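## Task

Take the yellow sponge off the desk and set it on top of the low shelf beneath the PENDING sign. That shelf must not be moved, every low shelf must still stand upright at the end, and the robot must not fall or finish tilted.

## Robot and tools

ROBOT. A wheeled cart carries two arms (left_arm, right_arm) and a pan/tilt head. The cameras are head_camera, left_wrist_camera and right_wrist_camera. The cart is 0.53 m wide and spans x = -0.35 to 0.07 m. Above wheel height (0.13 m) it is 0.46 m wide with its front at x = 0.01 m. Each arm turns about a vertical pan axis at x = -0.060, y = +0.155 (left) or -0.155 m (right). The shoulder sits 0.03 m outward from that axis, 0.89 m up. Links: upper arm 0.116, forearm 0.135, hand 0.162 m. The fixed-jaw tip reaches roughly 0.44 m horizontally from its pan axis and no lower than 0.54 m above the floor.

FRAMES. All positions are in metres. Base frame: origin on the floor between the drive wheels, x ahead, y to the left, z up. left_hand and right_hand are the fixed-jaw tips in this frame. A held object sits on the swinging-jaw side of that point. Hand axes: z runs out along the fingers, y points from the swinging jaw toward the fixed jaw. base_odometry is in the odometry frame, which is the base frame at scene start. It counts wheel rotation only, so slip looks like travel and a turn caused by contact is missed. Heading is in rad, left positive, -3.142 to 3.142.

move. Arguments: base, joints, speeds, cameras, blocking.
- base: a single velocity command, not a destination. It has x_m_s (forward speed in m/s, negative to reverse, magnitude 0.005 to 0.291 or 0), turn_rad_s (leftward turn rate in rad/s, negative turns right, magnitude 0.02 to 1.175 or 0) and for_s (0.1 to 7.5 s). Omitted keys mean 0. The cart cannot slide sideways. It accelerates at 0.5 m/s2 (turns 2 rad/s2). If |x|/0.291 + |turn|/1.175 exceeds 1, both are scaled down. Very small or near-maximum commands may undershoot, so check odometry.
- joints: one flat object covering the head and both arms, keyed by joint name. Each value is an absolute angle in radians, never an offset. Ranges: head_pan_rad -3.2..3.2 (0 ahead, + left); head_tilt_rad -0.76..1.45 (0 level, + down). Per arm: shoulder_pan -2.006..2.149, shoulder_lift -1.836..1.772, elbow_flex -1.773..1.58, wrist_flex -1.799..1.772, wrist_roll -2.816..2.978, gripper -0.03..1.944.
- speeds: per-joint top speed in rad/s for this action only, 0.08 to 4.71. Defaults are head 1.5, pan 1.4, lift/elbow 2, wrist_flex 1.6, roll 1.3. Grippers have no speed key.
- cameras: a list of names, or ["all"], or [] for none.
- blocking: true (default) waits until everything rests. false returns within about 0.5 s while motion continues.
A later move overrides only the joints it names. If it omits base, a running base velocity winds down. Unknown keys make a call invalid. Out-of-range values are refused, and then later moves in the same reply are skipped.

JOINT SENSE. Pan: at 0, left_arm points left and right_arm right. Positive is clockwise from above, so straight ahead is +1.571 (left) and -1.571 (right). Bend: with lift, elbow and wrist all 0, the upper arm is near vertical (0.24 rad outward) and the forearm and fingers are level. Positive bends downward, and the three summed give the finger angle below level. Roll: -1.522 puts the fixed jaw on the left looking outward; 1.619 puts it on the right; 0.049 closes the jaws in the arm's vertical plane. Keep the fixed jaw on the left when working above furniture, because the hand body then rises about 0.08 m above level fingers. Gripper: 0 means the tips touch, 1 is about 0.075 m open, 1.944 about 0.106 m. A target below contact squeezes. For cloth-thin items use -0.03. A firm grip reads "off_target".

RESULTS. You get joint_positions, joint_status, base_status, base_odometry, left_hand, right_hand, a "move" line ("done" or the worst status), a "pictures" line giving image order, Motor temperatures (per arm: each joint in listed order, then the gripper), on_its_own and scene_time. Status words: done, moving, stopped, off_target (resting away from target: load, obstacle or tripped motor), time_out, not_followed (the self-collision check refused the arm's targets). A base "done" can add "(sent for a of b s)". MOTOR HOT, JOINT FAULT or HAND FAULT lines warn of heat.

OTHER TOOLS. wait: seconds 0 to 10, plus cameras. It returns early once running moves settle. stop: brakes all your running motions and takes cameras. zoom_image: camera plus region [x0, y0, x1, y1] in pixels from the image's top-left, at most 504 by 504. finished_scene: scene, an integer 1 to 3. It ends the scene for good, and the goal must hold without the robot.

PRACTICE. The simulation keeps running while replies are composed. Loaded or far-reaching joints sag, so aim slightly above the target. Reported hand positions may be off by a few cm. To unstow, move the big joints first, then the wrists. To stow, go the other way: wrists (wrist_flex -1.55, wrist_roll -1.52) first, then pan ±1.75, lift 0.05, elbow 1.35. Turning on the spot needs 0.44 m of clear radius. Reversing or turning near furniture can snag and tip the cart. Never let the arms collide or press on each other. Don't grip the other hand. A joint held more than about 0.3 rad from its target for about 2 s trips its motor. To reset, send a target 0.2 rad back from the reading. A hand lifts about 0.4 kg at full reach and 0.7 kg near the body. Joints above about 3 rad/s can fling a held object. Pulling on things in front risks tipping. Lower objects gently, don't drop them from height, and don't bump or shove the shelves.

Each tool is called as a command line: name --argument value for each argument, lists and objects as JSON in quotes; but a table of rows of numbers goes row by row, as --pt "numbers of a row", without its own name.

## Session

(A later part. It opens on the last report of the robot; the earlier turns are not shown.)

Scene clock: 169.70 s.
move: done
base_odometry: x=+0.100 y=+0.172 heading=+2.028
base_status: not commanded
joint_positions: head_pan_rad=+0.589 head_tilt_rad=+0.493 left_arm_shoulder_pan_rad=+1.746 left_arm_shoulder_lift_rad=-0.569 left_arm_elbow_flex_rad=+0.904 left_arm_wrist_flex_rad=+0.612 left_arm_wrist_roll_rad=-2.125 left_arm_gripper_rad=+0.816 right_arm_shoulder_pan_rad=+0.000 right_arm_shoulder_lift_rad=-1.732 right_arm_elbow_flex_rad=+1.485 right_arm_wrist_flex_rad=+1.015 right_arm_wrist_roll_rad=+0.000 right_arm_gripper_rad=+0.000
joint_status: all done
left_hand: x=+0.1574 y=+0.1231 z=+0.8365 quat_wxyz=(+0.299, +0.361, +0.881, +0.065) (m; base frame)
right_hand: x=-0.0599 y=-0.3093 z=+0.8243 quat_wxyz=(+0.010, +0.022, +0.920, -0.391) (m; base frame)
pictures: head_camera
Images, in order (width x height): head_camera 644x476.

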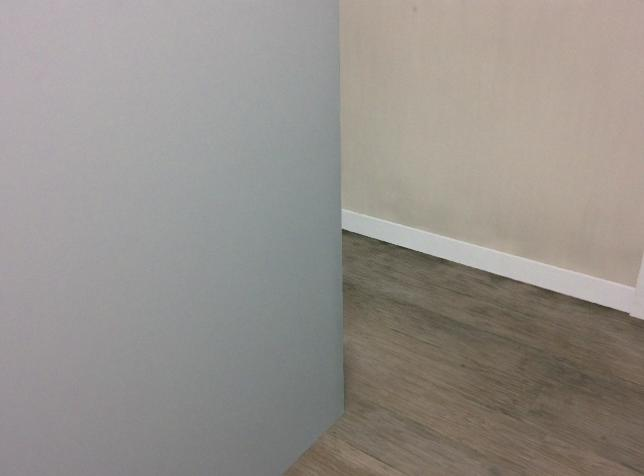

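move --base '{"x_m_s":0.22,"for_s":6.8}'

move --base '{"turn_rad_s":0.4,"for_s":3.93}' --joints '{"head_pan_rad":0.0,"head_tilt_rad":0.4}' --cameras '["head_camera"]'

move --joints '{"head_pan_rad":0.8,"head_tilt_rad":0.4}' --cameras '["head_camera"]'

move --joints '{"head_pan_rad":-0.7,"head_tilt_rad":0.4}' --cameras '["head_camera"]'

Scene clock: 190.33 s.
move: done
base_odometry: x=-0.560 y=+1.516 heading=+2.026
base_status: done (sent for 6.8 of 6.8 s)
joint_positions: head_pan_rad=+0.589 head_tilt_rad=+0.493 left_arm_shoulder_pan_rad=+1.750 left_arm_shoulder_lift_rad=-0.569 left_arm_elbow_flex_rad=+0.904 left_arm_wrist_flex_rad=+0.612 left_arm_wrist_roll_rad=-2.125 left_arm_gripper_rad=+0.816 right_arm_shoulder_pan_rad=+0.003 right_arm_shoulder_lift_rad=-1.732 right_arm_elbow_flex_rad=+1.485 right_arm_wrist_flex_rad=+1.015 right_arm_wrist_roll_rad=+0.000 right_arm_gripper_rad=+0.000
joint_status: not commanded
left_hand: x=+0.1572 y=+0.1221 z=+0.8365 quat_wxyz=(+0.300, +0.363, +0.880, +0.064) (m; base frame)
right_hand: x=-0.0604 y=-0.3093 z=+0.8243 quat_wxyz=(+0.009, +0.024, +0.920, -0.391) (m; base frame)
pictures: none

Scene clock: 194.90 s.
move: done
base_odometry: x=-0.560 y=+1.515 heading=-2.682
base_status: done (sent for 3.93 of 3.93 s)
joint_positions: head_pan_rad=+0.009 head_tilt_rad=+0.413 left_arm_shoulder_pan_rad=+1.746 left_arm_shoulder_lift_rad=-0.569 left_arm_elbow_flex_rad=+0.904 left_arm_wrist_flex_rad=+0.612 left_arm_wrist_roll_rad=-2.125 left_arm_gripper_rad=+0.816 right_arm_shoulder_pan_rad=+0.001 right_arm_shoulder_lift_rad=-1.732 right_arm_elbow_flex_rad=+1.485 right_arm_wrist_flex_rad=+1.015 right_arm_wrist_roll_rad=+0.000 right_arm_gripper_rad=+0.000
joint_status: all done
left_hand: x=+0.1574 y=+0.1231 z=+0.8365 quat_wxyz=(+0.299, +0.361, +0.881, +0.065) (m; base frame)
right_hand: x=-0.0602 y=-0.3093 z=+0.8243 quat_wxyz=(+0.009, +0.023, +0.920, -0.391) (m; base frame)
pictures: head_camera
Images, in order (width x height): head_camera 644x476.

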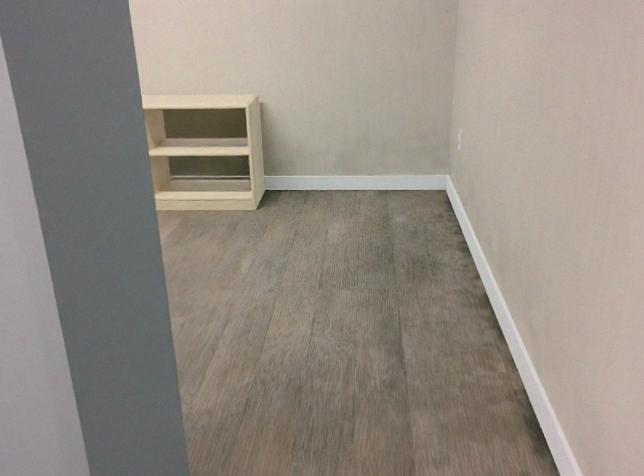

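Scene clock: 196.23 s.
move: done
base_odometry: x=-0.560 y=+1.515 heading=-2.682
base_status: not commanded
joint_positions: head_pan_rad=+0.790 head_tilt_rad=+0.413 left_arm_shoulder_pan_rad=+1.746 left_arm_shoulder_lift_rad=-0.569 left_arm_elbow_flex_rad=+0.904 left_arm_wrist_flex_rad=+0.612 left_arm_wrist_roll_rad=-2.125 left_arm_gripper_rad=+0.816 right_arm_shoulder_pan_rad=+0.001 right_arm_shoulder_lift_rad=-1.732 right_arm_elbow_flex_rad=+1.485 right_arm_wrist_flex_rad=+1.015 right_arm_wrist_roll_rad=+0.000 right_arm_gripper_rad=+0.000
joint_status: all done
left_hand: x=+0.1574 y=+0.1231 z=+0.8365 quat_wxyz=(+0.299, +0.361, +0.881, +0.065) (m; base frame)
right_hand: x=-0.0602 y=-0.3093 z=+0.8243 quat_wxyz=(+0.009, +0.023, +0.920, -0.391) (m; base frame)
pictures: head_camera
Images, in order (width x height): head_camera 644x476.

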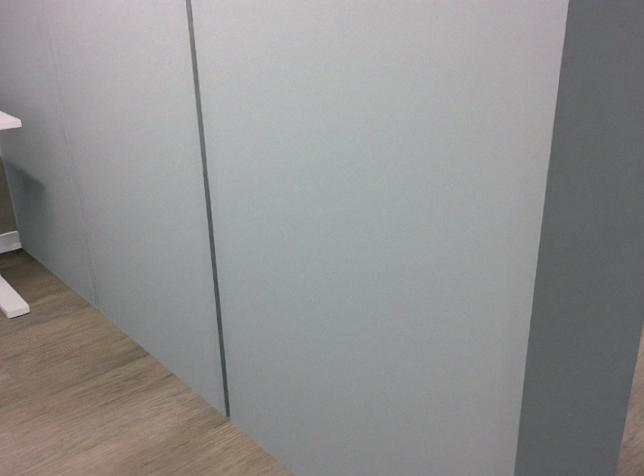

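Scene clock: 198.03 s.
move: done
base_odometry: x=-0.560 y=+1.515 heading=-2.682
base_status: not commanded
joint_positions: head_pan_rad=-0.690 head_tilt_rad=+0.413 left_arm_shoulder_pan_rad=+1.746 left_arm_shoulder_lift_rad=-0.569 left_arm_elbow_flex_rad=+0.904 left_arm_wrist_flex_rad=+0.612 left_arm_wrist_roll_rad=-2.125 left_arm_gripper_rad=+0.816 right_arm_shoulder_pan_rad=+0.001 right_arm_shoulder_lift_rad=-1.732 right_arm_elbow_flex_rad=+1.485 right_arm_wrist_flex_rad=+1.015 right_arm_wrist_roll_rad=+0.000 right_arm_gripper_rad=+0.000
joint_status: all done
left_hand: x=+0.1574 y=+0.1231 z=+0.8365 quat_wxyz=(+0.299, +0.361, +0.881, +0.065) (m; base frame)
right_hand: x=-0.0602 y=-0.3093 z=+0.8243 quat_wxyz=(+0.009, +0.023, +0.920, -0.391) (m; base frame)
pictures: head_camera
Images, in order (width x height): head_camera 644x476.

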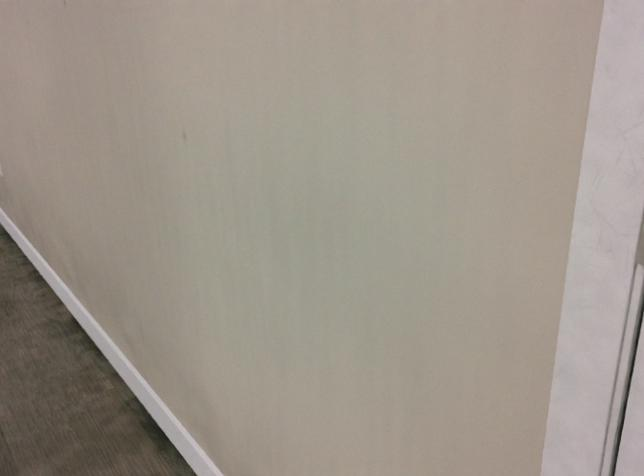

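move --base '{"turn_rad_s":-0.1,"for_s":0.9}'

move --base '{"x_m_s":0.25,"for_s":7.4}' --joints '{"head_pan_rad":0.4,"head_tilt_rad":0.1}' --cameras '["head_camera"]'

move --joints '{"head_pan_rad":0.4,"head_tilt_rad":0.5}' --cameras '["head_camera"]'

Scene clock: 217.77 s.
move: done
base_odometry: x=-0.560 y=+1.515 heading=-2.771
base_status: done (sent for 0.9 of 0.9 s)
joint_positions: head_pan_rad=-0.690 head_tilt_rad=+0.413 left_arm_shoulder_pan_rad=+1.746 left_arm_shoulder_lift_rad=-0.569 left_arm_elbow_flex_rad=+0.904 left_arm_wrist_flex_rad=+0.612 left_arm_wrist_roll_rad=-2.125 left_arm_gripper_rad=+0.816 right_arm_shoulder_pan_rad=+0.003 right_arm_shoulder_lift_rad=-1.732 right_arm_elbow_flex_rad=+1.485 right_arm_wrist_flex_rad=+1.015 right_arm_wrist_roll_rad=+0.000 right_arm_gripper_rad=+0.000
joint_status: not commanded
left_hand: x=+0.1574 y=+0.1231 z=+0.8365 quat_wxyz=(+0.299, +0.361, +0.881, +0.065) (m; base frame)
right_hand: x=-0.0604 y=-0.3093 z=+0.8243 quat_wxyz=(+0.009, +0.024, +0.920, -0.391) (m; base frame)
pictures: none

Scene clock: 226.33 s.
move: done
base_odometry: x=-2.287 y=+0.850 heading=-2.773
base_status: done (sent for 7.4 of 7.4 s)
joint_positions: head_pan_rad=+0.390 head_tilt_rad=+0.110 left_arm_shoulder_pan_rad=+1.750 left_arm_shoulder_lift_rad=-0.569 left_arm_elbow_flex_rad=+0.904 left_arm_wrist_flex_rad=+0.612 left_arm_wrist_roll_rad=-2.125 left_arm_gripper_rad=+0.816 right_arm_shoulder_pan_rad=+0.001 right_arm_shoulder_lift_rad=-1.732 right_arm_elbow_flex_rad=+1.485 right_arm_wrist_flex_rad=+1.015 right_arm_wrist_roll_rad=+0.000 right_arm_gripper_rad=+0.000
joint_status: all done
left_hand: x=+0.1572 y=+0.1221 z=+0.8365 quat_wxyz=(+0.300, +0.363, +0.880, +0.064) (m; base frame)
right_hand: x=-0.0602 y=-0.3093 z=+0.8243 quat_wxyz=(+0.009, +0.023, +0.920, -0.391) (m; base frame)
pictures: head_camera
Images, in order (width x height): head_camera 644x476.

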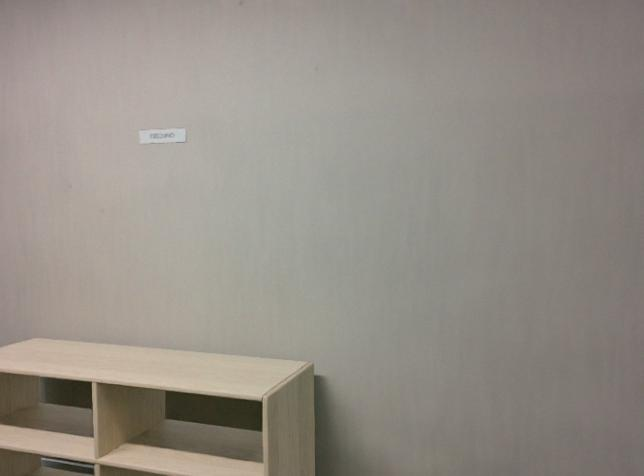

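Scene clock: 227.40 s.
move: done
base_odometry: x=-2.287 y=+0.850 heading=-2.773
base_status: not commanded
joint_positions: head_pan_rad=+0.390 head_tilt_rad=+0.493 left_arm_shoulder_pan_rad=+1.750 left_arm_shoulder_lift_rad=-0.569 left_arm_elbow_flex_rad=+0.904 left_arm_wrist_flex_rad=+0.612 left_arm_wrist_roll_rad=-2.125 left_arm_gripper_rad=+0.816 right_arm_shoulder_pan_rad=+0.001 right_arm_shoulder_lift_rad=-1.732 right_arm_elbow_flex_rad=+1.485 right_arm_wrist_flex_rad=+1.015 right_arm_wrist_roll_rad=+0.000 right_arm_gripper_rad=+0.000
joint_status: all done
left_hand: x=+0.1572 y=+0.1221 z=+0.8365 quat_wxyz=(+0.300, +0.363, +0.880, +0.064) (m; base frame)
right_hand: x=-0.0602 y=-0.3093 z=+0.8243 quat_wxyz=(+0.009, +0.023, +0.920, -0.391) (m; base frame)
pictures: head_camera
Images, in order (width x height): head_camera 644x476.

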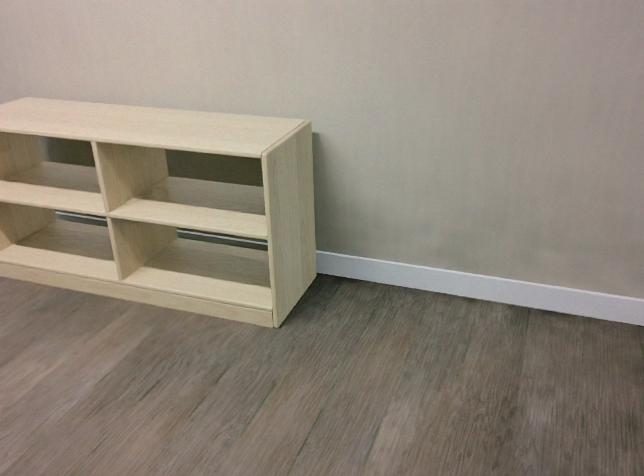

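move --joints '{"head_pan_rad":0.55,"head_tilt_rad":0.1}' --cameras '["head_camera"]'

zoom_image --camera "head_camera" --region '[180, 100, 320, 180]'

Scene clock: 232.00 s.
move: done
base_odometry: x=-2.287 y=+0.850 heading=-2.773
base_status: not commanded
joint_positions: head_pan_rad=+0.540 head_tilt_rad=+0.111 left_arm_shoulder_pan_rad=+1.750 left_arm_shoulder_lift_rad=-0.569 left_arm_elbow_flex_rad=+0.904 left_arm_wrist_flex_rad=+0.612 left_arm_wrist_roll_rad=-2.125 left_arm_gripper_rad=+0.816 right_arm_shoulder_pan_rad=+0.001 right_arm_shoulder_lift_rad=-1.732 right_arm_elbow_flex_rad=+1.485 right_arm_wrist_flex_rad=+1.015 right_arm_wrist_roll_rad=+0.000 right_arm_gripper_rad=+0.000
joint_status: all done
left_hand: x=+0.1572 y=+0.1221 z=+0.8365 quat_wxyz=(+0.300, +0.363, +0.880, +0.064) (m; base frame)
right_hand: x=-0.0602 y=-0.3093 z=+0.8243 quat_wxyz=(+0.009, +0.023, +0.920, -0.391) (m; base frame)
pictures: head_camera
Images, in order (width x height): head_camera 644x476.

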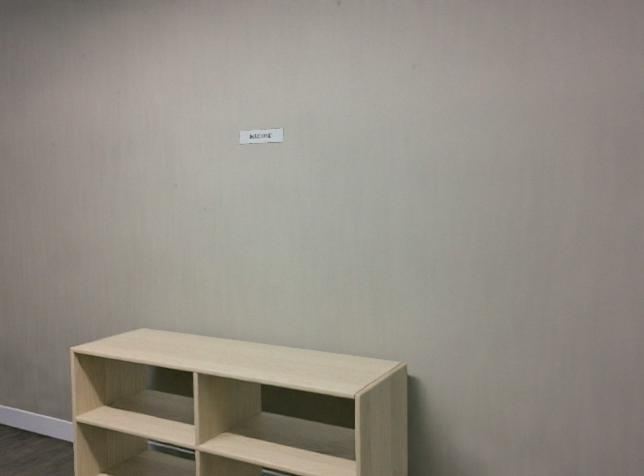

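Scaled by 3.600.

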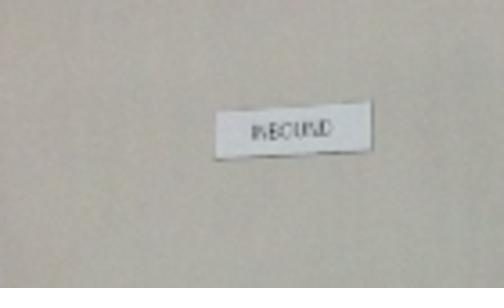

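move --joints '{"head_pan_rad":1.3,"head_tilt_rad":0.1}' --cameras '["head_camera"]'

move --joints '{"head_pan_rad":2.1,"head_tilt_rad":0.15}' --cameras '["head_camera"]'

move --joints '{"head_pan_rad":2.9,"head_tilt_rad":0.15}' --cameras '["head_camera"]'

move --joints '{"head_pan_rad":-1.2,"head_tilt_rad":0.1}' --cameras '["head_camera"]'

Scene clock: 238.83 s.
move: done
base_odometry: x=-2.287 y=+0.850 heading=-2.773
base_status: not commanded
joint_positions: head_pan_rad=+1.290 head_tilt_rad=+0.111 left_arm_shoulder_pan_rad=+1.750 left_arm_shoulder_lift_rad=-0.569 left_arm_elbow_flex_rad=+0.904 left_arm_wrist_flex_rad=+0.612 left_arm_wrist_roll_rad=-2.125 left_arm_gripper_rad=+0.816 right_arm_shoulder_pan_rad=+0.001 right_arm_shoulder_lift_rad=-1.732 right_arm_elbow_flex_rad=+1.485 right_arm_wrist_flex_rad=+1.015 right_arm_wrist_roll_rad=+0.000 right_arm_gripper_rad=+0.000
joint_status: all done
left_hand: x=+0.1572 y=+0.1221 z=+0.8365 quat_wxyz=(+0.300, +0.363, +0.880, +0.064) (m; base frame)
right_hand: x=-0.0602 y=-0.3093 z=+0.8243 quat_wxyz=(+0.009, +0.023, +0.920, -0.391) (m; base frame)
pictures: head_camera
Images, in order (width x height): head_camera 644x476.

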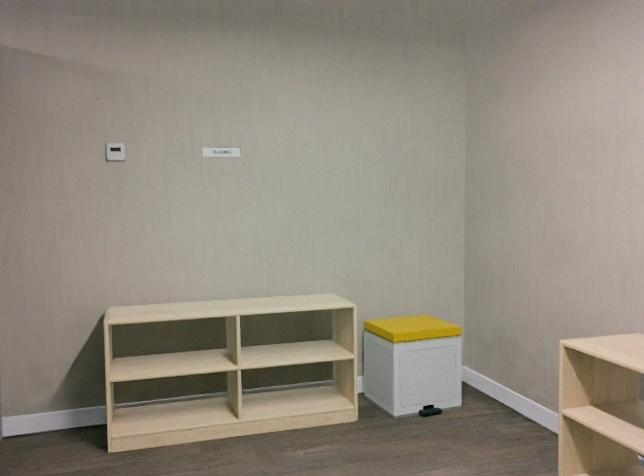

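Scene clock: 240.17 s.
move: done
base_odometry: x=-2.287 y=+0.850 heading=-2.773
base_status: not commanded
joint_positions: head_pan_rad=+2.089 head_tilt_rad=+0.141 left_arm_shoulder_pan_rad=+1.750 left_arm_shoulder_lift_rad=-0.569 left_arm_elbow_flex_rad=+0.904 left_arm_wrist_flex_rad=+0.612 left_arm_wrist_roll_rad=-2.125 left_arm_gripper_rad=+0.816 right_arm_shoulder_pan_rad=+0.001 right_arm_shoulder_lift_rad=-1.732 right_arm_elbow_flex_rad=+1.485 right_arm_wrist_flex_rad=+1.015 right_arm_wrist_roll_rad=+0.000 right_arm_gripper_rad=+0.000
joint_status: all done
left_hand: x=+0.1572 y=+0.1221 z=+0.8365 quat_wxyz=(+0.300, +0.363, +0.880, +0.064) (m; base frame)
right_hand: x=-0.0602 y=-0.3093 z=+0.8243 quat_wxyz=(+0.009, +0.023, +0.920, -0.391) (m; base frame)
pictures: head_camera
Images, in order (width x height): head_camera 644x476.

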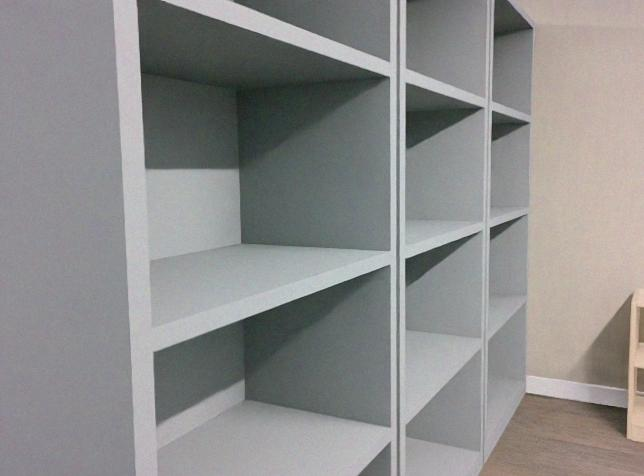

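Scene clock: 241.50 s.
move: done
base_odometry: x=-2.287 y=+0.850 heading=-2.773
base_status: not commanded
joint_positions: head_pan_rad=+2.890 head_tilt_rad=+0.141 left_arm_shoulder_pan_rad=+1.750 left_arm_shoulder_lift_rad=-0.569 left_arm_elbow_flex_rad=+0.904 left_arm_wrist_flex_rad=+0.612 left_arm_wrist_roll_rad=-2.125 left_arm_gripper_rad=+0.816 right_arm_shoulder_pan_rad=+0.001 right_arm_shoulder_lift_rad=-1.732 right_arm_elbow_flex_rad=+1.485 right_arm_wrist_flex_rad=+1.015 right_arm_wrist_roll_rad=+0.000 right_arm_gripper_rad=+0.000
joint_status: all done
left_hand: x=+0.1572 y=+0.1221 z=+0.8365 quat_wxyz=(+0.300, +0.363, +0.880, +0.064) (m; base frame)
right_hand: x=-0.0602 y=-0.3093 z=+0.8243 quat_wxyz=(+0.009, +0.023, +0.920, -0.391) (m; base frame)
pictures: head_camera
Images, in order (width x height): head_camera 644x476.

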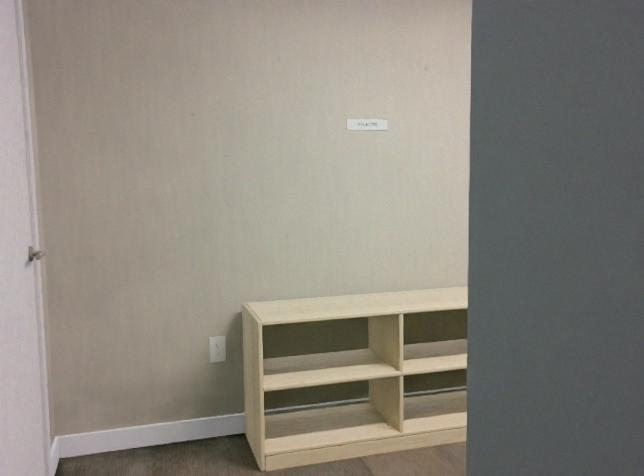

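Scene clock: 245.03 s.
move: done
base_odometry: x=-2.287 y=+0.850 heading=-2.773
base_status: not commanded
joint_positions: head_pan_rad=-1.190 head_tilt_rad=+0.111 left_arm_shoulder_pan_rad=+1.750 left_arm_shoulder_lift_rad=-0.569 left_arm_elbow_flex_rad=+0.904 left_arm_wrist_flex_rad=+0.612 left_arm_wrist_roll_rad=-2.125 left_arm_gripper_rad=+0.816 right_arm_shoulder_pan_rad=+0.001 right_arm_shoulder_lift_rad=-1.732 right_arm_elbow_flex_rad=+1.485 right_arm_wrist_flex_rad=+1.015 right_arm_wrist_roll_rad=+0.000 right_arm_gripper_rad=+0.000
joint_status: all done
left_hand: x=+0.1572 y=+0.1221 z=+0.8365 quat_wxyz=(+0.300, +0.363, +0.880, +0.064) (m; base frame)
right_hand: x=-0.0602 y=-0.3093 z=+0.8243 quat_wxyz=(+0.009, +0.023, +0.920, -0.391) (m; base frame)
pictures: head_camera
Images, in order (width x height): head_camera 644x476.

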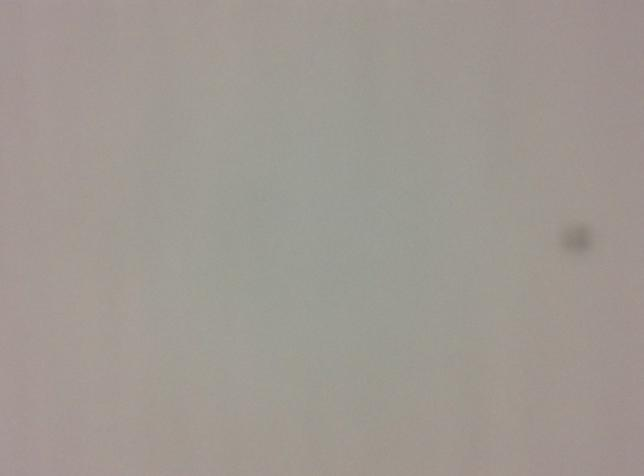

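move --joints '{"head_pan_rad":1.3,"head_tilt_rad":0.1}' --cameras '["head_camera"]'

zoom_image --camera "head_camera" --region '[170, 120, 270, 180]'

Scene clock: 253.97 s.
move: done
base_odometry: x=-2.287 y=+0.850 heading=-2.773
base_status: not commanded
joint_positions: head_pan_rad=+1.290 head_tilt_rad=+0.111 left_arm_shoulder_pan_rad=+1.750 left_arm_shoulder_lift_rad=-0.569 left_arm_elbow_flex_rad=+0.904 left_arm_wrist_flex_rad=+0.612 left_arm_wrist_roll_rad=-2.125 left_arm_gripper_rad=+0.816 right_arm_shoulder_pan_rad=+0.001 right_arm_shoulder_lift_rad=-1.732 right_arm_elbow_flex_rad=+1.485 right_arm_wrist_flex_rad=+1.015 right_arm_wrist_roll_rad=+0.000 right_arm_gripper_rad=+0.000
joint_status: all done
left_hand: x=+0.1572 y=+0.1221 z=+0.8365 quat_wxyz=(+0.300, +0.363, +0.880, +0.064) (m; base frame)
right_hand: x=-0.0602 y=-0.3093 z=+0.8243 quat_wxyz=(+0.009, +0.023, +0.920, -0.391) (m; base frame)
pictures: head_camera
Images, in order (width x height): head_camera 644x476.

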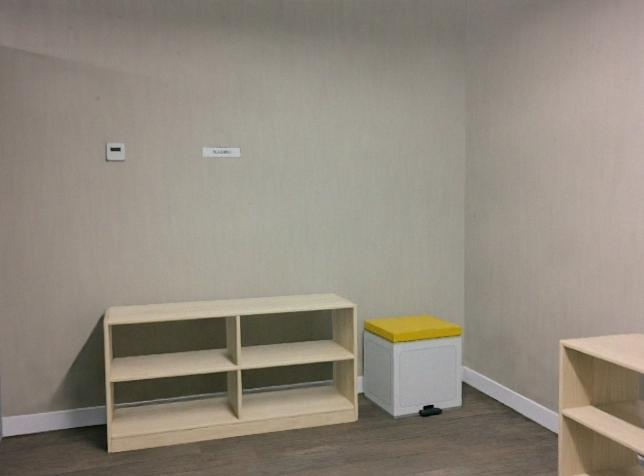

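Scaled by 5.040.

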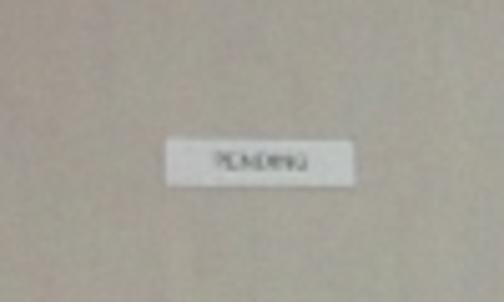

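move --base '{"x_m_s":0.15,"turn_rad_s":0.25,"for_s":3.1}'

move --base '{"turn_rad_s":0.25,"for_s":3.0}' --joints '{"head_pan_rad":0.0,"head_tilt_rad":0.3}' --cameras '["head_camera"]'

Scene clock: 280.27 s.
move: done
base_odometry: x=-2.609 y=+0.531 heading=-1.998
base_status: done (sent for 3.1 of 3.1 s)
joint_positions: head_pan_rad=+1.290 head_tilt_rad=+0.111 left_arm_shoulder_pan_rad=+1.743 left_arm_shoulder_lift_rad=-0.569 left_arm_elbow_flex_rad=+0.904 left_arm_wrist_flex_rad=+0.612 left_arm_wrist_roll_rad=-2.125 left_arm_gripper_rad=+0.816 right_arm_shoulder_pan_rad=+0.004 right_arm_shoulder_lift_rad=-1.732 right_arm_elbow_flex_rad=+1.485 right_arm_wrist_flex_rad=+1.015 right_arm_wrist_roll_rad=+0.000 right_arm_gripper_rad=+0.000
joint_status: not commanded
left_hand: x=+0.1575 y=+0.1238 z=+0.8365 quat_wxyz=(+0.299, +0.360, +0.881, +0.066) (m; base frame)
right_hand: x=-0.0607 y=-0.3093 z=+0.8243 quat_wxyz=(+0.009, +0.024, +0.920, -0.391) (m; base frame)
pictures: none

Scene clock: 283.83 s.
move: done
base_odometry: x=-2.609 y=+0.531 heading=-1.248
base_status: done (sent for 3 of 3 s)
joint_positions: head_pan_rad=+0.009 head_tilt_rad=+0.292 left_arm_shoulder_pan_rad=+1.744 left_arm_shoulder_lift_rad=-0.569 left_arm_elbow_flex_rad=+0.904 left_arm_wrist_flex_rad=+0.612 left_arm_wrist_roll_rad=-2.125 left_arm_gripper_rad=+0.816 right_arm_shoulder_pan_rad=-0.004 right_arm_shoulder_lift_rad=-1.732 right_arm_elbow_flex_rad=+1.485 right_arm_wrist_flex_rad=+1.015 right_arm_wrist_roll_rad=+0.000 right_arm_gripper_rad=+0.000
joint_status: all done
left_hand: x=+0.1574 y=+0.1235 z=+0.8365 quat_wxyz=(+0.299, +0.360, +0.881, +0.065) (m; base frame)
right_hand: x=-0.0595 y=-0.3093 z=+0.8243 quat_wxyz=(+0.010, +0.021, +0.920, -0.390) (m; base frame)
pictures: head_camera
Images, in order (width x height): head_camera 644x476.

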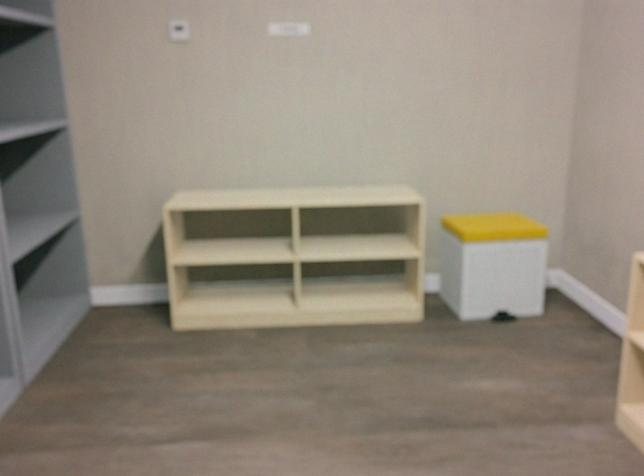

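move --base '{"x_m_s":0.25,"for_s":7.4}'

move --base '{"turn_rad_s":0.1,"for_s":1.4}' --joints '{"head_tilt_rad":0.6}'

wait --seconds 0.5 --cameras '["head_camera"]'

Scene clock: 301.30 s.
move: done
base_odometry: x=-2.024 y=-1.225 heading=-1.249
base_status: done (sent for 7.4 of 7.4 s)
joint_positions: head_pan_rad=+0.009 head_tilt_rad=+0.293 left_arm_shoulder_pan_rad=+1.749 left_arm_shoulder_lift_rad=-0.569 left_arm_elbow_flex_rad=+0.904 left_arm_wrist_flex_rad=+0.612 left_arm_wrist_roll_rad=-2.125 left_arm_gripper_rad=+0.816 right_arm_shoulder_pan_rad=+0.001 right_arm_shoulder_lift_rad=-1.732 right_arm_elbow_flex_rad=+1.485 right_arm_wrist_flex_rad=+1.015 right_arm_wrist_roll_rad=+0.000 right_arm_gripper_rad=+0.000
joint_status: not commanded
left_hand: x=+0.1573 y=+0.1225 z=+0.8365 quat_wxyz=(+0.300, +0.362, +0.880, +0.065) (m; base frame)
right_hand: x=-0.0602 y=-0.3093 z=+0.8243 quat_wxyz=(+0.009, +0.023, +0.920, -0.391) (m; base frame)
pictures: none

Scene clock: 303.17 s.
move: done
base_odometry: x=-2.024 y=-1.225 heading=-1.111
base_status: done (sent for 1.4 of 1.4 s)
joint_positions: head_pan_rad=+0.009 head_tilt_rad=+0.593 left_arm_shoulder_pan_rad=+1.749 left_arm_shoulder_lift_rad=-0.569 left_arm_elbow_flex_rad=+0.904 left_arm_wrist_flex_rad=+0.612 left_arm_wrist_roll_rad=-2.125 left_arm_gripper_rad=+0.816 right_arm_shoulder_pan_rad=-0.004 right_arm_shoulder_lift_rad=-1.732 right_arm_elbow_flex_rad=+1.485 right_arm_wrist_flex_rad=+1.015 right_arm_wrist_roll_rad=+0.000 right_arm_gripper_rad=+0.000
joint_status: all done
left_hand: x=+0.1573 y=+0.1225 z=+0.8365 quat_wxyz=(+0.300, +0.362, +0.880, +0.065) (m; base frame)
right_hand: x=-0.0595 y=-0.3093 z=+0.8243 quat_wxyz=(+0.010, +0.021, +0.920, -0.390) (m; base frame)
pictures: none

Scene clock: 303.67 s.
base_odometry: x=-2.024 y=-1.225 heading=-1.111
base_status: done (sent for 1.4 of 1.4 s)
joint_positions: head_pan_rad=+0.009 head_tilt_rad=+0.593 left_arm_shoulder_pan_rad=+1.749 left_arm_shoulder_lift_rad=-0.569 left_arm_elbow_flex_rad=+0.904 left_arm_wrist_flex_rad=+0.612 left_arm_wrist_roll_rad=-2.125 left_arm_gripper_rad=+0.816 right_arm_shoulder_pan_rad=-0.004 right_arm_shoulder_lift_rad=-1.732 right_arm_elbow_flex_rad=+1.485 right_arm_wrist_flex_rad=+1.015 right_arm_wrist_roll_rad=+0.000 right_arm_gripper_rad=+0.000
joint_status: all done
left_hand: x=+0.1573 y=+0.1225 z=+0.8365 quat_wxyz=(+0.300, +0.362, +0.880, +0.065) (m; base frame)
right_hand: x=-0.0595 y=-0.3093 z=+0.8243 quat_wxyz=(+0.010, +0.021, +0.920, -0.390) (m; base frame)
wait: 0.50 s; at rest by 0.27 s
pictures: head_camera
Images, in order (width x height): head_camera 644x476.

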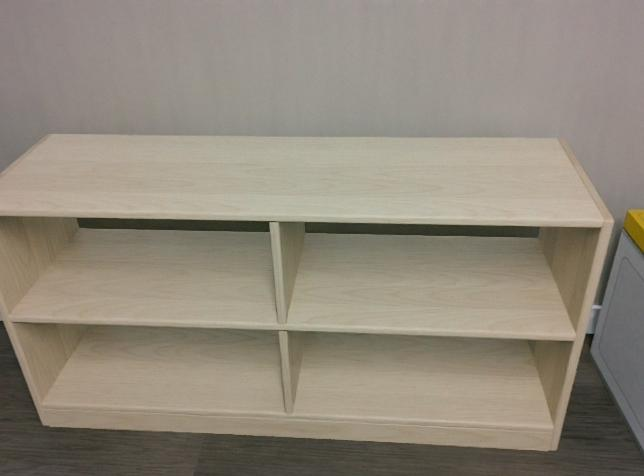

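move --base '{"x_m_s":0.2,"for_s":4.0}' --joints '{"head_pan_rad":0.2,"head_tilt_rad":1.2}' --cameras '["head_camera"]'

move --joints '{"left_arm_shoulder_lift_rad":0.36,"left_arm_elbow_flex_rad":-0.4,"left_arm_wrist_flex_rad":1.0}' --speeds '{"left_arm_shoulder_lift_rad":0.6,"left_arm_elbow_flex_rad":0.9,"left_arm_wrist_flex_rad":0.5}' --cameras '["head_camera"]'

Scene clock: 324.80 s.
move: done
base_odometry: x=-1.666 y=-1.940 heading=-1.108
base_status: done (sent for 4 of 4 s)
joint_positions: head_pan_rad=+0.189 head_tilt_rad=+1.194 left_arm_shoulder_pan_rad=+1.750 left_arm_shoulder_lift_rad=-0.569 left_arm_elbow_flex_rad=+0.904 left_arm_wrist_flex_rad=+0.612 left_arm_wrist_roll_rad=-2.125 left_arm_gripper_rad=+0.816 right_arm_shoulder_pan_rad=+0.004 right_arm_shoulder_lift_rad=-1.732 right_arm_elbow_flex_rad=+1.485 right_arm_wrist_flex_rad=+1.015 right_arm_wrist_roll_rad=+0.000 right_arm_gripper_rad=+0.000
joint_status: all done
left_hand: x=+0.1572 y=+0.1221 z=+0.8365 quat_wxyz=(+0.300, +0.363, +0.880, +0.064) (m; base frame)
right_hand: x=-0.0607 y=-0.3093 z=+0.8243 quat_wxyz=(+0.009, +0.024, +0.920, -0.391) (m; base frame)
pictures: head_camera
Images, in order (width x height): head_camera 644x476.

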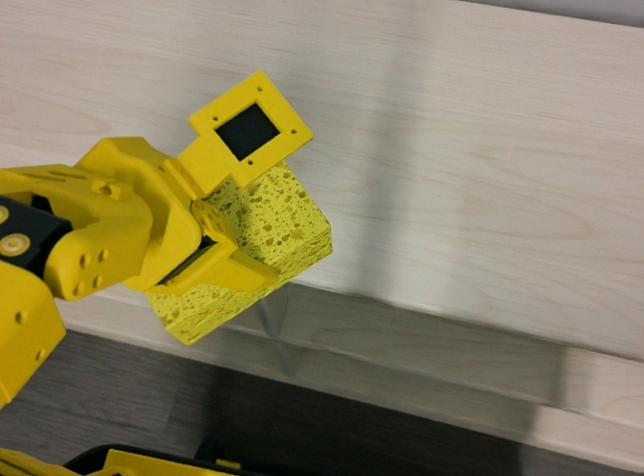

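Scene clock: 327.00 s.
move: done
base_odometry: x=-1.666 y=-1.940 heading=-1.108
base_status: not commanded
joint_positions: head_pan_rad=+0.189 head_tilt_rad=+1.194 left_arm_shoulder_pan_rad=+1.750 left_arm_shoulder_lift_rad=+0.372 left_arm_elbow_flex_rad=-0.360 left_arm_wrist_flex_rad=+0.998 left_arm_wrist_roll_rad=-2.125 left_arm_gripper_rad=+0.816 right_arm_shoulder_pan_rad=+0.004 right_arm_shoulder_lift_rad=-1.732 right_arm_elbow_flex_rad=+1.485 right_arm_wrist_flex_rad=+1.015 right_arm_wrist_roll_rad=+0.000 right_arm_gripper_rad=+0.000
joint_status: all done
left_hand: x=+0.2574 y=+0.1039 z=+0.8587 quat_wxyz=(+0.271, +0.367, +0.888, +0.058) (m; base frame)
right_hand: x=-0.0607 y=-0.3093 z=+0.8243 quat_wxyz=(+0.009, +0.024, +0.920, -0.391) (m; base frame)
pictures: head_camera
Images, in order (width x height): head_camera 644x476.

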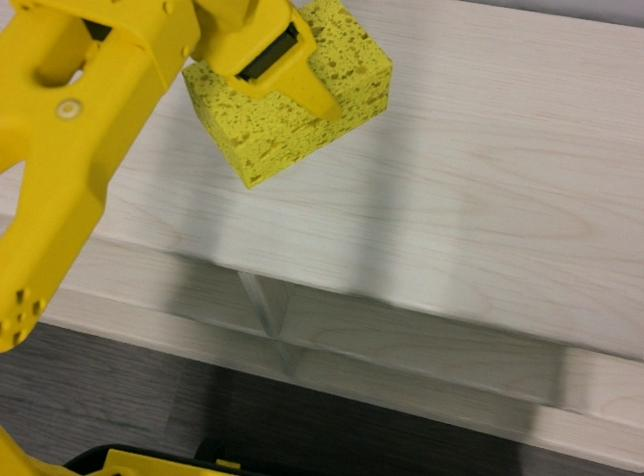

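move --base '{"x_m_s":0.08,"for_s":0.6}'

move --joints '{"left_arm_shoulder_lift_rad":1.0,"left_arm_elbow_flex_rad":-0.385,"left_arm_wrist_flex_rad":0.32}' --speeds '{"left_arm_shoulder_lift_rad":0.4,"left_arm_elbow_flex_rad":0.4,"left_arm_wrist_flex_rad":0.43}' --cameras '["head_camera","left_wrist_camera"]'

Scene clock: 350.37 s.
move: done
base_odometry: x=-1.644 y=-1.983 heading=-1.108
base_status: done (sent for 0.6 of 0.6 s)
joint_positions: head_pan_rad=+0.189 head_tilt_rad=+1.194 left_arm_shoulder_pan_rad=+1.750 left_arm_shoulder_lift_rad=+0.372 left_arm_elbow_flex_rad=-0.361 left_arm_wrist_flex_rad=+0.998 left_arm_wrist_roll_rad=-2.125 left_arm_gripper_rad=+0.816 right_arm_shoulder_pan_rad=-0.004 right_arm_shoulder_lift_rad=-1.732 right_arm_elbow_flex_rad=+1.485 right_arm_wrist_flex_rad=+1.015 right_arm_wrist_roll_rad=+0.000 right_arm_gripper_rad=+0.000
joint_status: not commanded
left_hand: x=+0.2576 y=+0.1039 z=+0.8591 quat_wxyz=(+0.272, +0.366, +0.888, +0.058) (m; base frame)
right_hand: x=-0.0595 y=-0.3093 z=+0.8243 quat_wxyz=(+0.010, +0.021, +0.920, -0.390) (m; base frame)
pictures: none

Scene clock: 352.50 s.
move: done
base_odometry: x=-1.644 y=-1.983 heading=-1.108
base_status: not commanded
joint_positions: head_pan_rad=+0.189 head_tilt_rad=+1.194 left_arm_shoulder_pan_rad=+1.750 left_arm_shoulder_lift_rad=+1.016 left_arm_elbow_flex_rad=-0.361 left_arm_wrist_flex_rad=+0.332 left_arm_wrist_roll_rad=-2.125 left_arm_gripper_rad=+0.816 right_arm_shoulder_pan_rad=-0.004 right_arm_shoulder_lift_rad=-1.732 right_arm_elbow_flex_rad=+1.485 right_arm_wrist_flex_rad=+1.015 right_arm_wrist_roll_rad=+0.000 right_arm_gripper_rad=+0.000
joint_status: all done
left_hand: x=+0.2788 y=+0.1000 z=+0.7200 quat_wxyz=(+0.282, +0.365, +0.885, +0.061) (m; base frame)
right_hand: x=-0.0595 y=-0.3093 z=+0.8243 quat_wxyz=(+0.010, +0.021, +0.920, -0.390) (m; base frame)
pictures: head_camera, left_wrist_camera
Images, in order (width x height): head_camera 644x476, left_wrist_camera 644x476.

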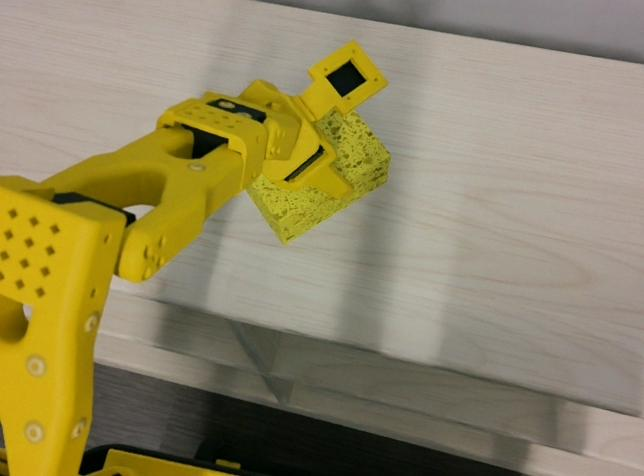

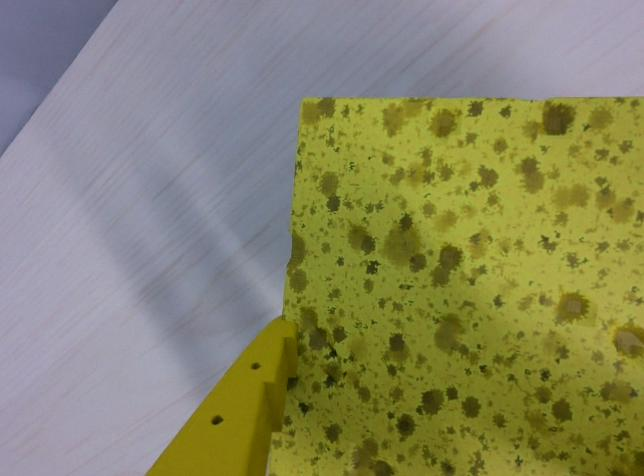

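Good, well inside. Lower.

move --joints '{"left_arm_shoulder_lift_rad":1.335,"left_arm_elbow_flex_rad":-0.385,"left_arm_wrist_flex_rad":-0.02}' --speeds '{"left_arm_shoulder_lift_rad":0.25,"left_arm_elbow_flex_rad":0.3,"left_arm_wrist_flex_rad":0.27}' --cameras '["head_camera","left_wrist_camera"]'

Scene clock: 360.17 s.
move: done
base_odometry: x=-1.644 y=-1.983 heading=-1.108
base_status: not commanded
joint_positions: head_pan_rad=+0.189 head_tilt_rad=+1.194 left_arm_shoulder_pan_rad=+1.747 left_arm_shoulder_lift_rad=+1.332 left_arm_elbow_flex_rad=-0.369 left_arm_wrist_flex_rad=-0.010 left_arm_wrist_roll_rad=-2.116 left_arm_gripper_rad=+0.819 right_arm_shoulder_pan_rad=-0.004 right_arm_shoulder_lift_rad=-1.732 right_arm_elbow_flex_rad=+1.485 right_arm_wrist_flex_rad=+1.015 right_arm_wrist_roll_rad=+0.000 right_arm_gripper_rad=+0.000
joint_status: all done
left_hand: x=+0.2603 y=+0.1045 z=+0.6573 quat_wxyz=(+0.298, +0.358, +0.883, +0.063) (m; base frame)
right_hand: x=-0.0595 y=-0.3093 z=+0.8243 quat_wxyz=(+0.010, +0.021, +0.920, -0.390) (m; base frame)
pictures: head_camera, left_wrist_camera
Images, in order (width x height): head_camera 644x476, left_wrist_camera 644x476.

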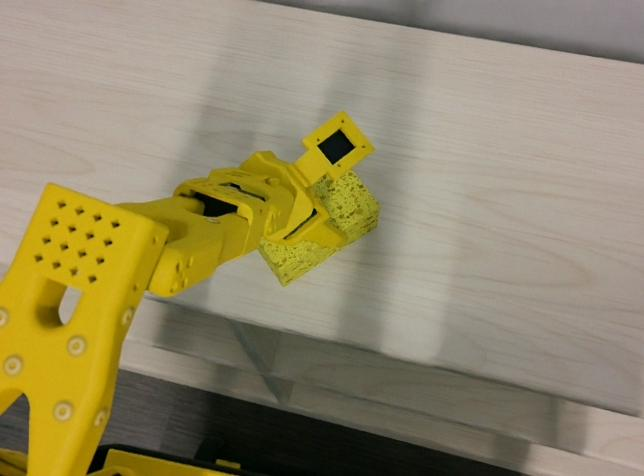

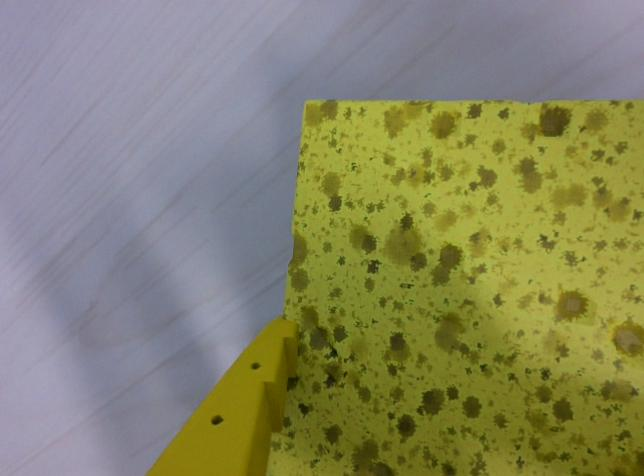

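move --joints '{"left_arm_gripper_rad":1.2}'

move --joints '{"left_arm_gripper_rad":1.8}'

move --base '{"x_m_s":-0.08,"for_s":3.0}' --cameras '["head_camera","left_wrist_camera"]'

Scene clock: 365.90 s.
move: done
base_odometry: x=-1.644 y=-1.983 heading=-1.108
base_status: not commanded
joint_positions: head_pan_rad=+0.189 head_tilt_rad=+1.194 left_arm_shoulder_pan_rad=+1.741 left_arm_shoulder_lift_rad=+1.344 left_arm_elbow_flex_rad=-0.372 left_arm_wrist_flex_rad=-0.012 left_arm_wrist_roll_rad=-2.116 left_arm_gripper_rad=+1.192 right_arm_shoulder_pan_rad=-0.004 right_arm_shoulder_lift_rad=-1.732 right_arm_elbow_flex_rad=+1.485 right_arm_wrist_flex_rad=+1.015 right_arm_wrist_roll_rad=+0.000 right_arm_gripper_rad=+0.000
joint_status: all done
left_hand: x=+0.2586 y=+0.1068 z=+0.6544 quat_wxyz=(+0.294, +0.356, +0.885, +0.063) (m; base frame)
right_hand: x=-0.0595 y=-0.3093 z=+0.8243 quat_wxyz=(+0.010, +0.021, +0.920, -0.390) (m; base frame)
pictures: none

Scene clock: 366.73 s.
move: done
base_odometry: x=-1.644 y=-1.983 heading=-1.108
base_status: not commanded
joint_positions: head_pan_rad=+0.189 head_tilt_rad=+1.194 left_arm_shoulder_pan_rad=+1.741 left_arm_shoulder_lift_rad=+1.344 left_arm_elbow_flex_rad=-0.372 left_arm_wrist_flex_rad=-0.012 left_arm_wrist_roll_rad=-2.116 left_arm_gripper_rad=+1.792 right_arm_shoulder_pan_rad=-0.004 right_arm_shoulder_lift_rad=-1.732 right_arm_elbow_flex_rad=+1.485 right_arm_wrist_flex_rad=+1.015 right_arm_wrist_roll_rad=+0.000 right_arm_gripper_rad=+0.000
joint_status: all done
left_hand: x=+0.2586 y=+0.1068 z=+0.6544 quat_wxyz=(+0.294, +0.356, +0.885, +0.063) (m; base frame)
right_hand: x=-0.0595 y=-0.3093 z=+0.8243 quat_wxyz=(+0.010, +0.021, +0.920, -0.390) (m; base frame)
pictures: none

Scene clock: 370.57 s.
move: done
base_odometry: x=-1.752 y=-1.767 heading=-1.107
base_status: done (sent for 3 of 3 s)
joint_positions: head_pan_rad=+0.189 head_tilt_rad=+1.194 left_arm_shoulder_pan_rad=+1.740 left_arm_shoulder_lift_rad=+1.346 left_arm_elbow_flex_rad=-0.372 left_arm_wrist_flex_rad=-0.012 left_arm_wrist_roll_rad=-2.116 left_arm_gripper_rad=+1.792 right_arm_shoulder_pan_rad=+0.001 right_arm_shoulder_lift_rad=-1.732 right_arm_elbow_flex_rad=+1.485 right_arm_wrist_flex_rad=+1.015 right_arm_wrist_roll_rad=+0.000 right_arm_gripper_rad=+0.000
joint_status: not commanded
left_hand: x=+0.2584 y=+0.1073 z=+0.6539 quat_wxyz=(+0.293, +0.355, +0.885, +0.063) (m; base frame)
right_hand: x=-0.0602 y=-0.3093 z=+0.8243 quat_wxyz=(+0.009, +0.023, +0.920, -0.391) (m; base frame)
pictures: head_camera, left_wrist_camera
Images, in order (width x height): head_camera 644x476, left_wrist_camera 644x476.

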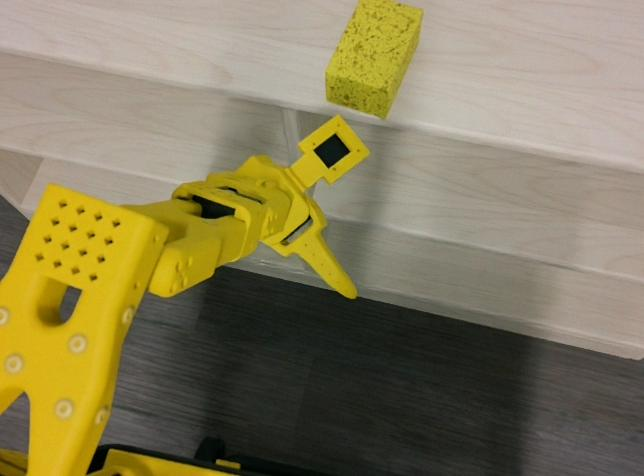

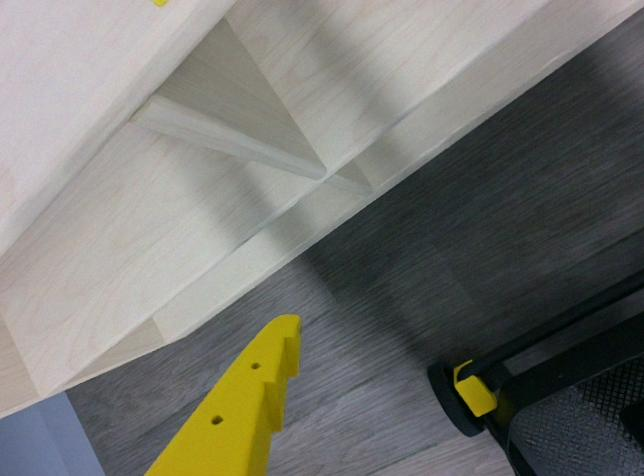

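zoom_image --camera "head_camera" --region '[260, 0, 500, 180]'

Scaled by 2.100.

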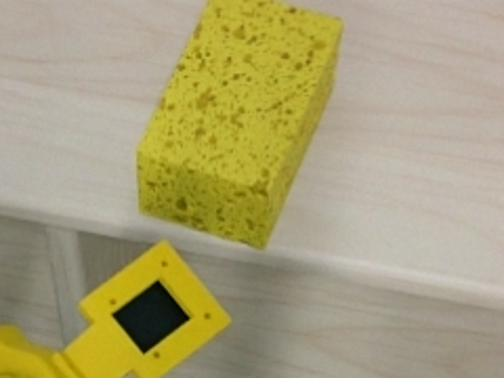

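finished_scene --scene 3

The scene is finished: the task was done.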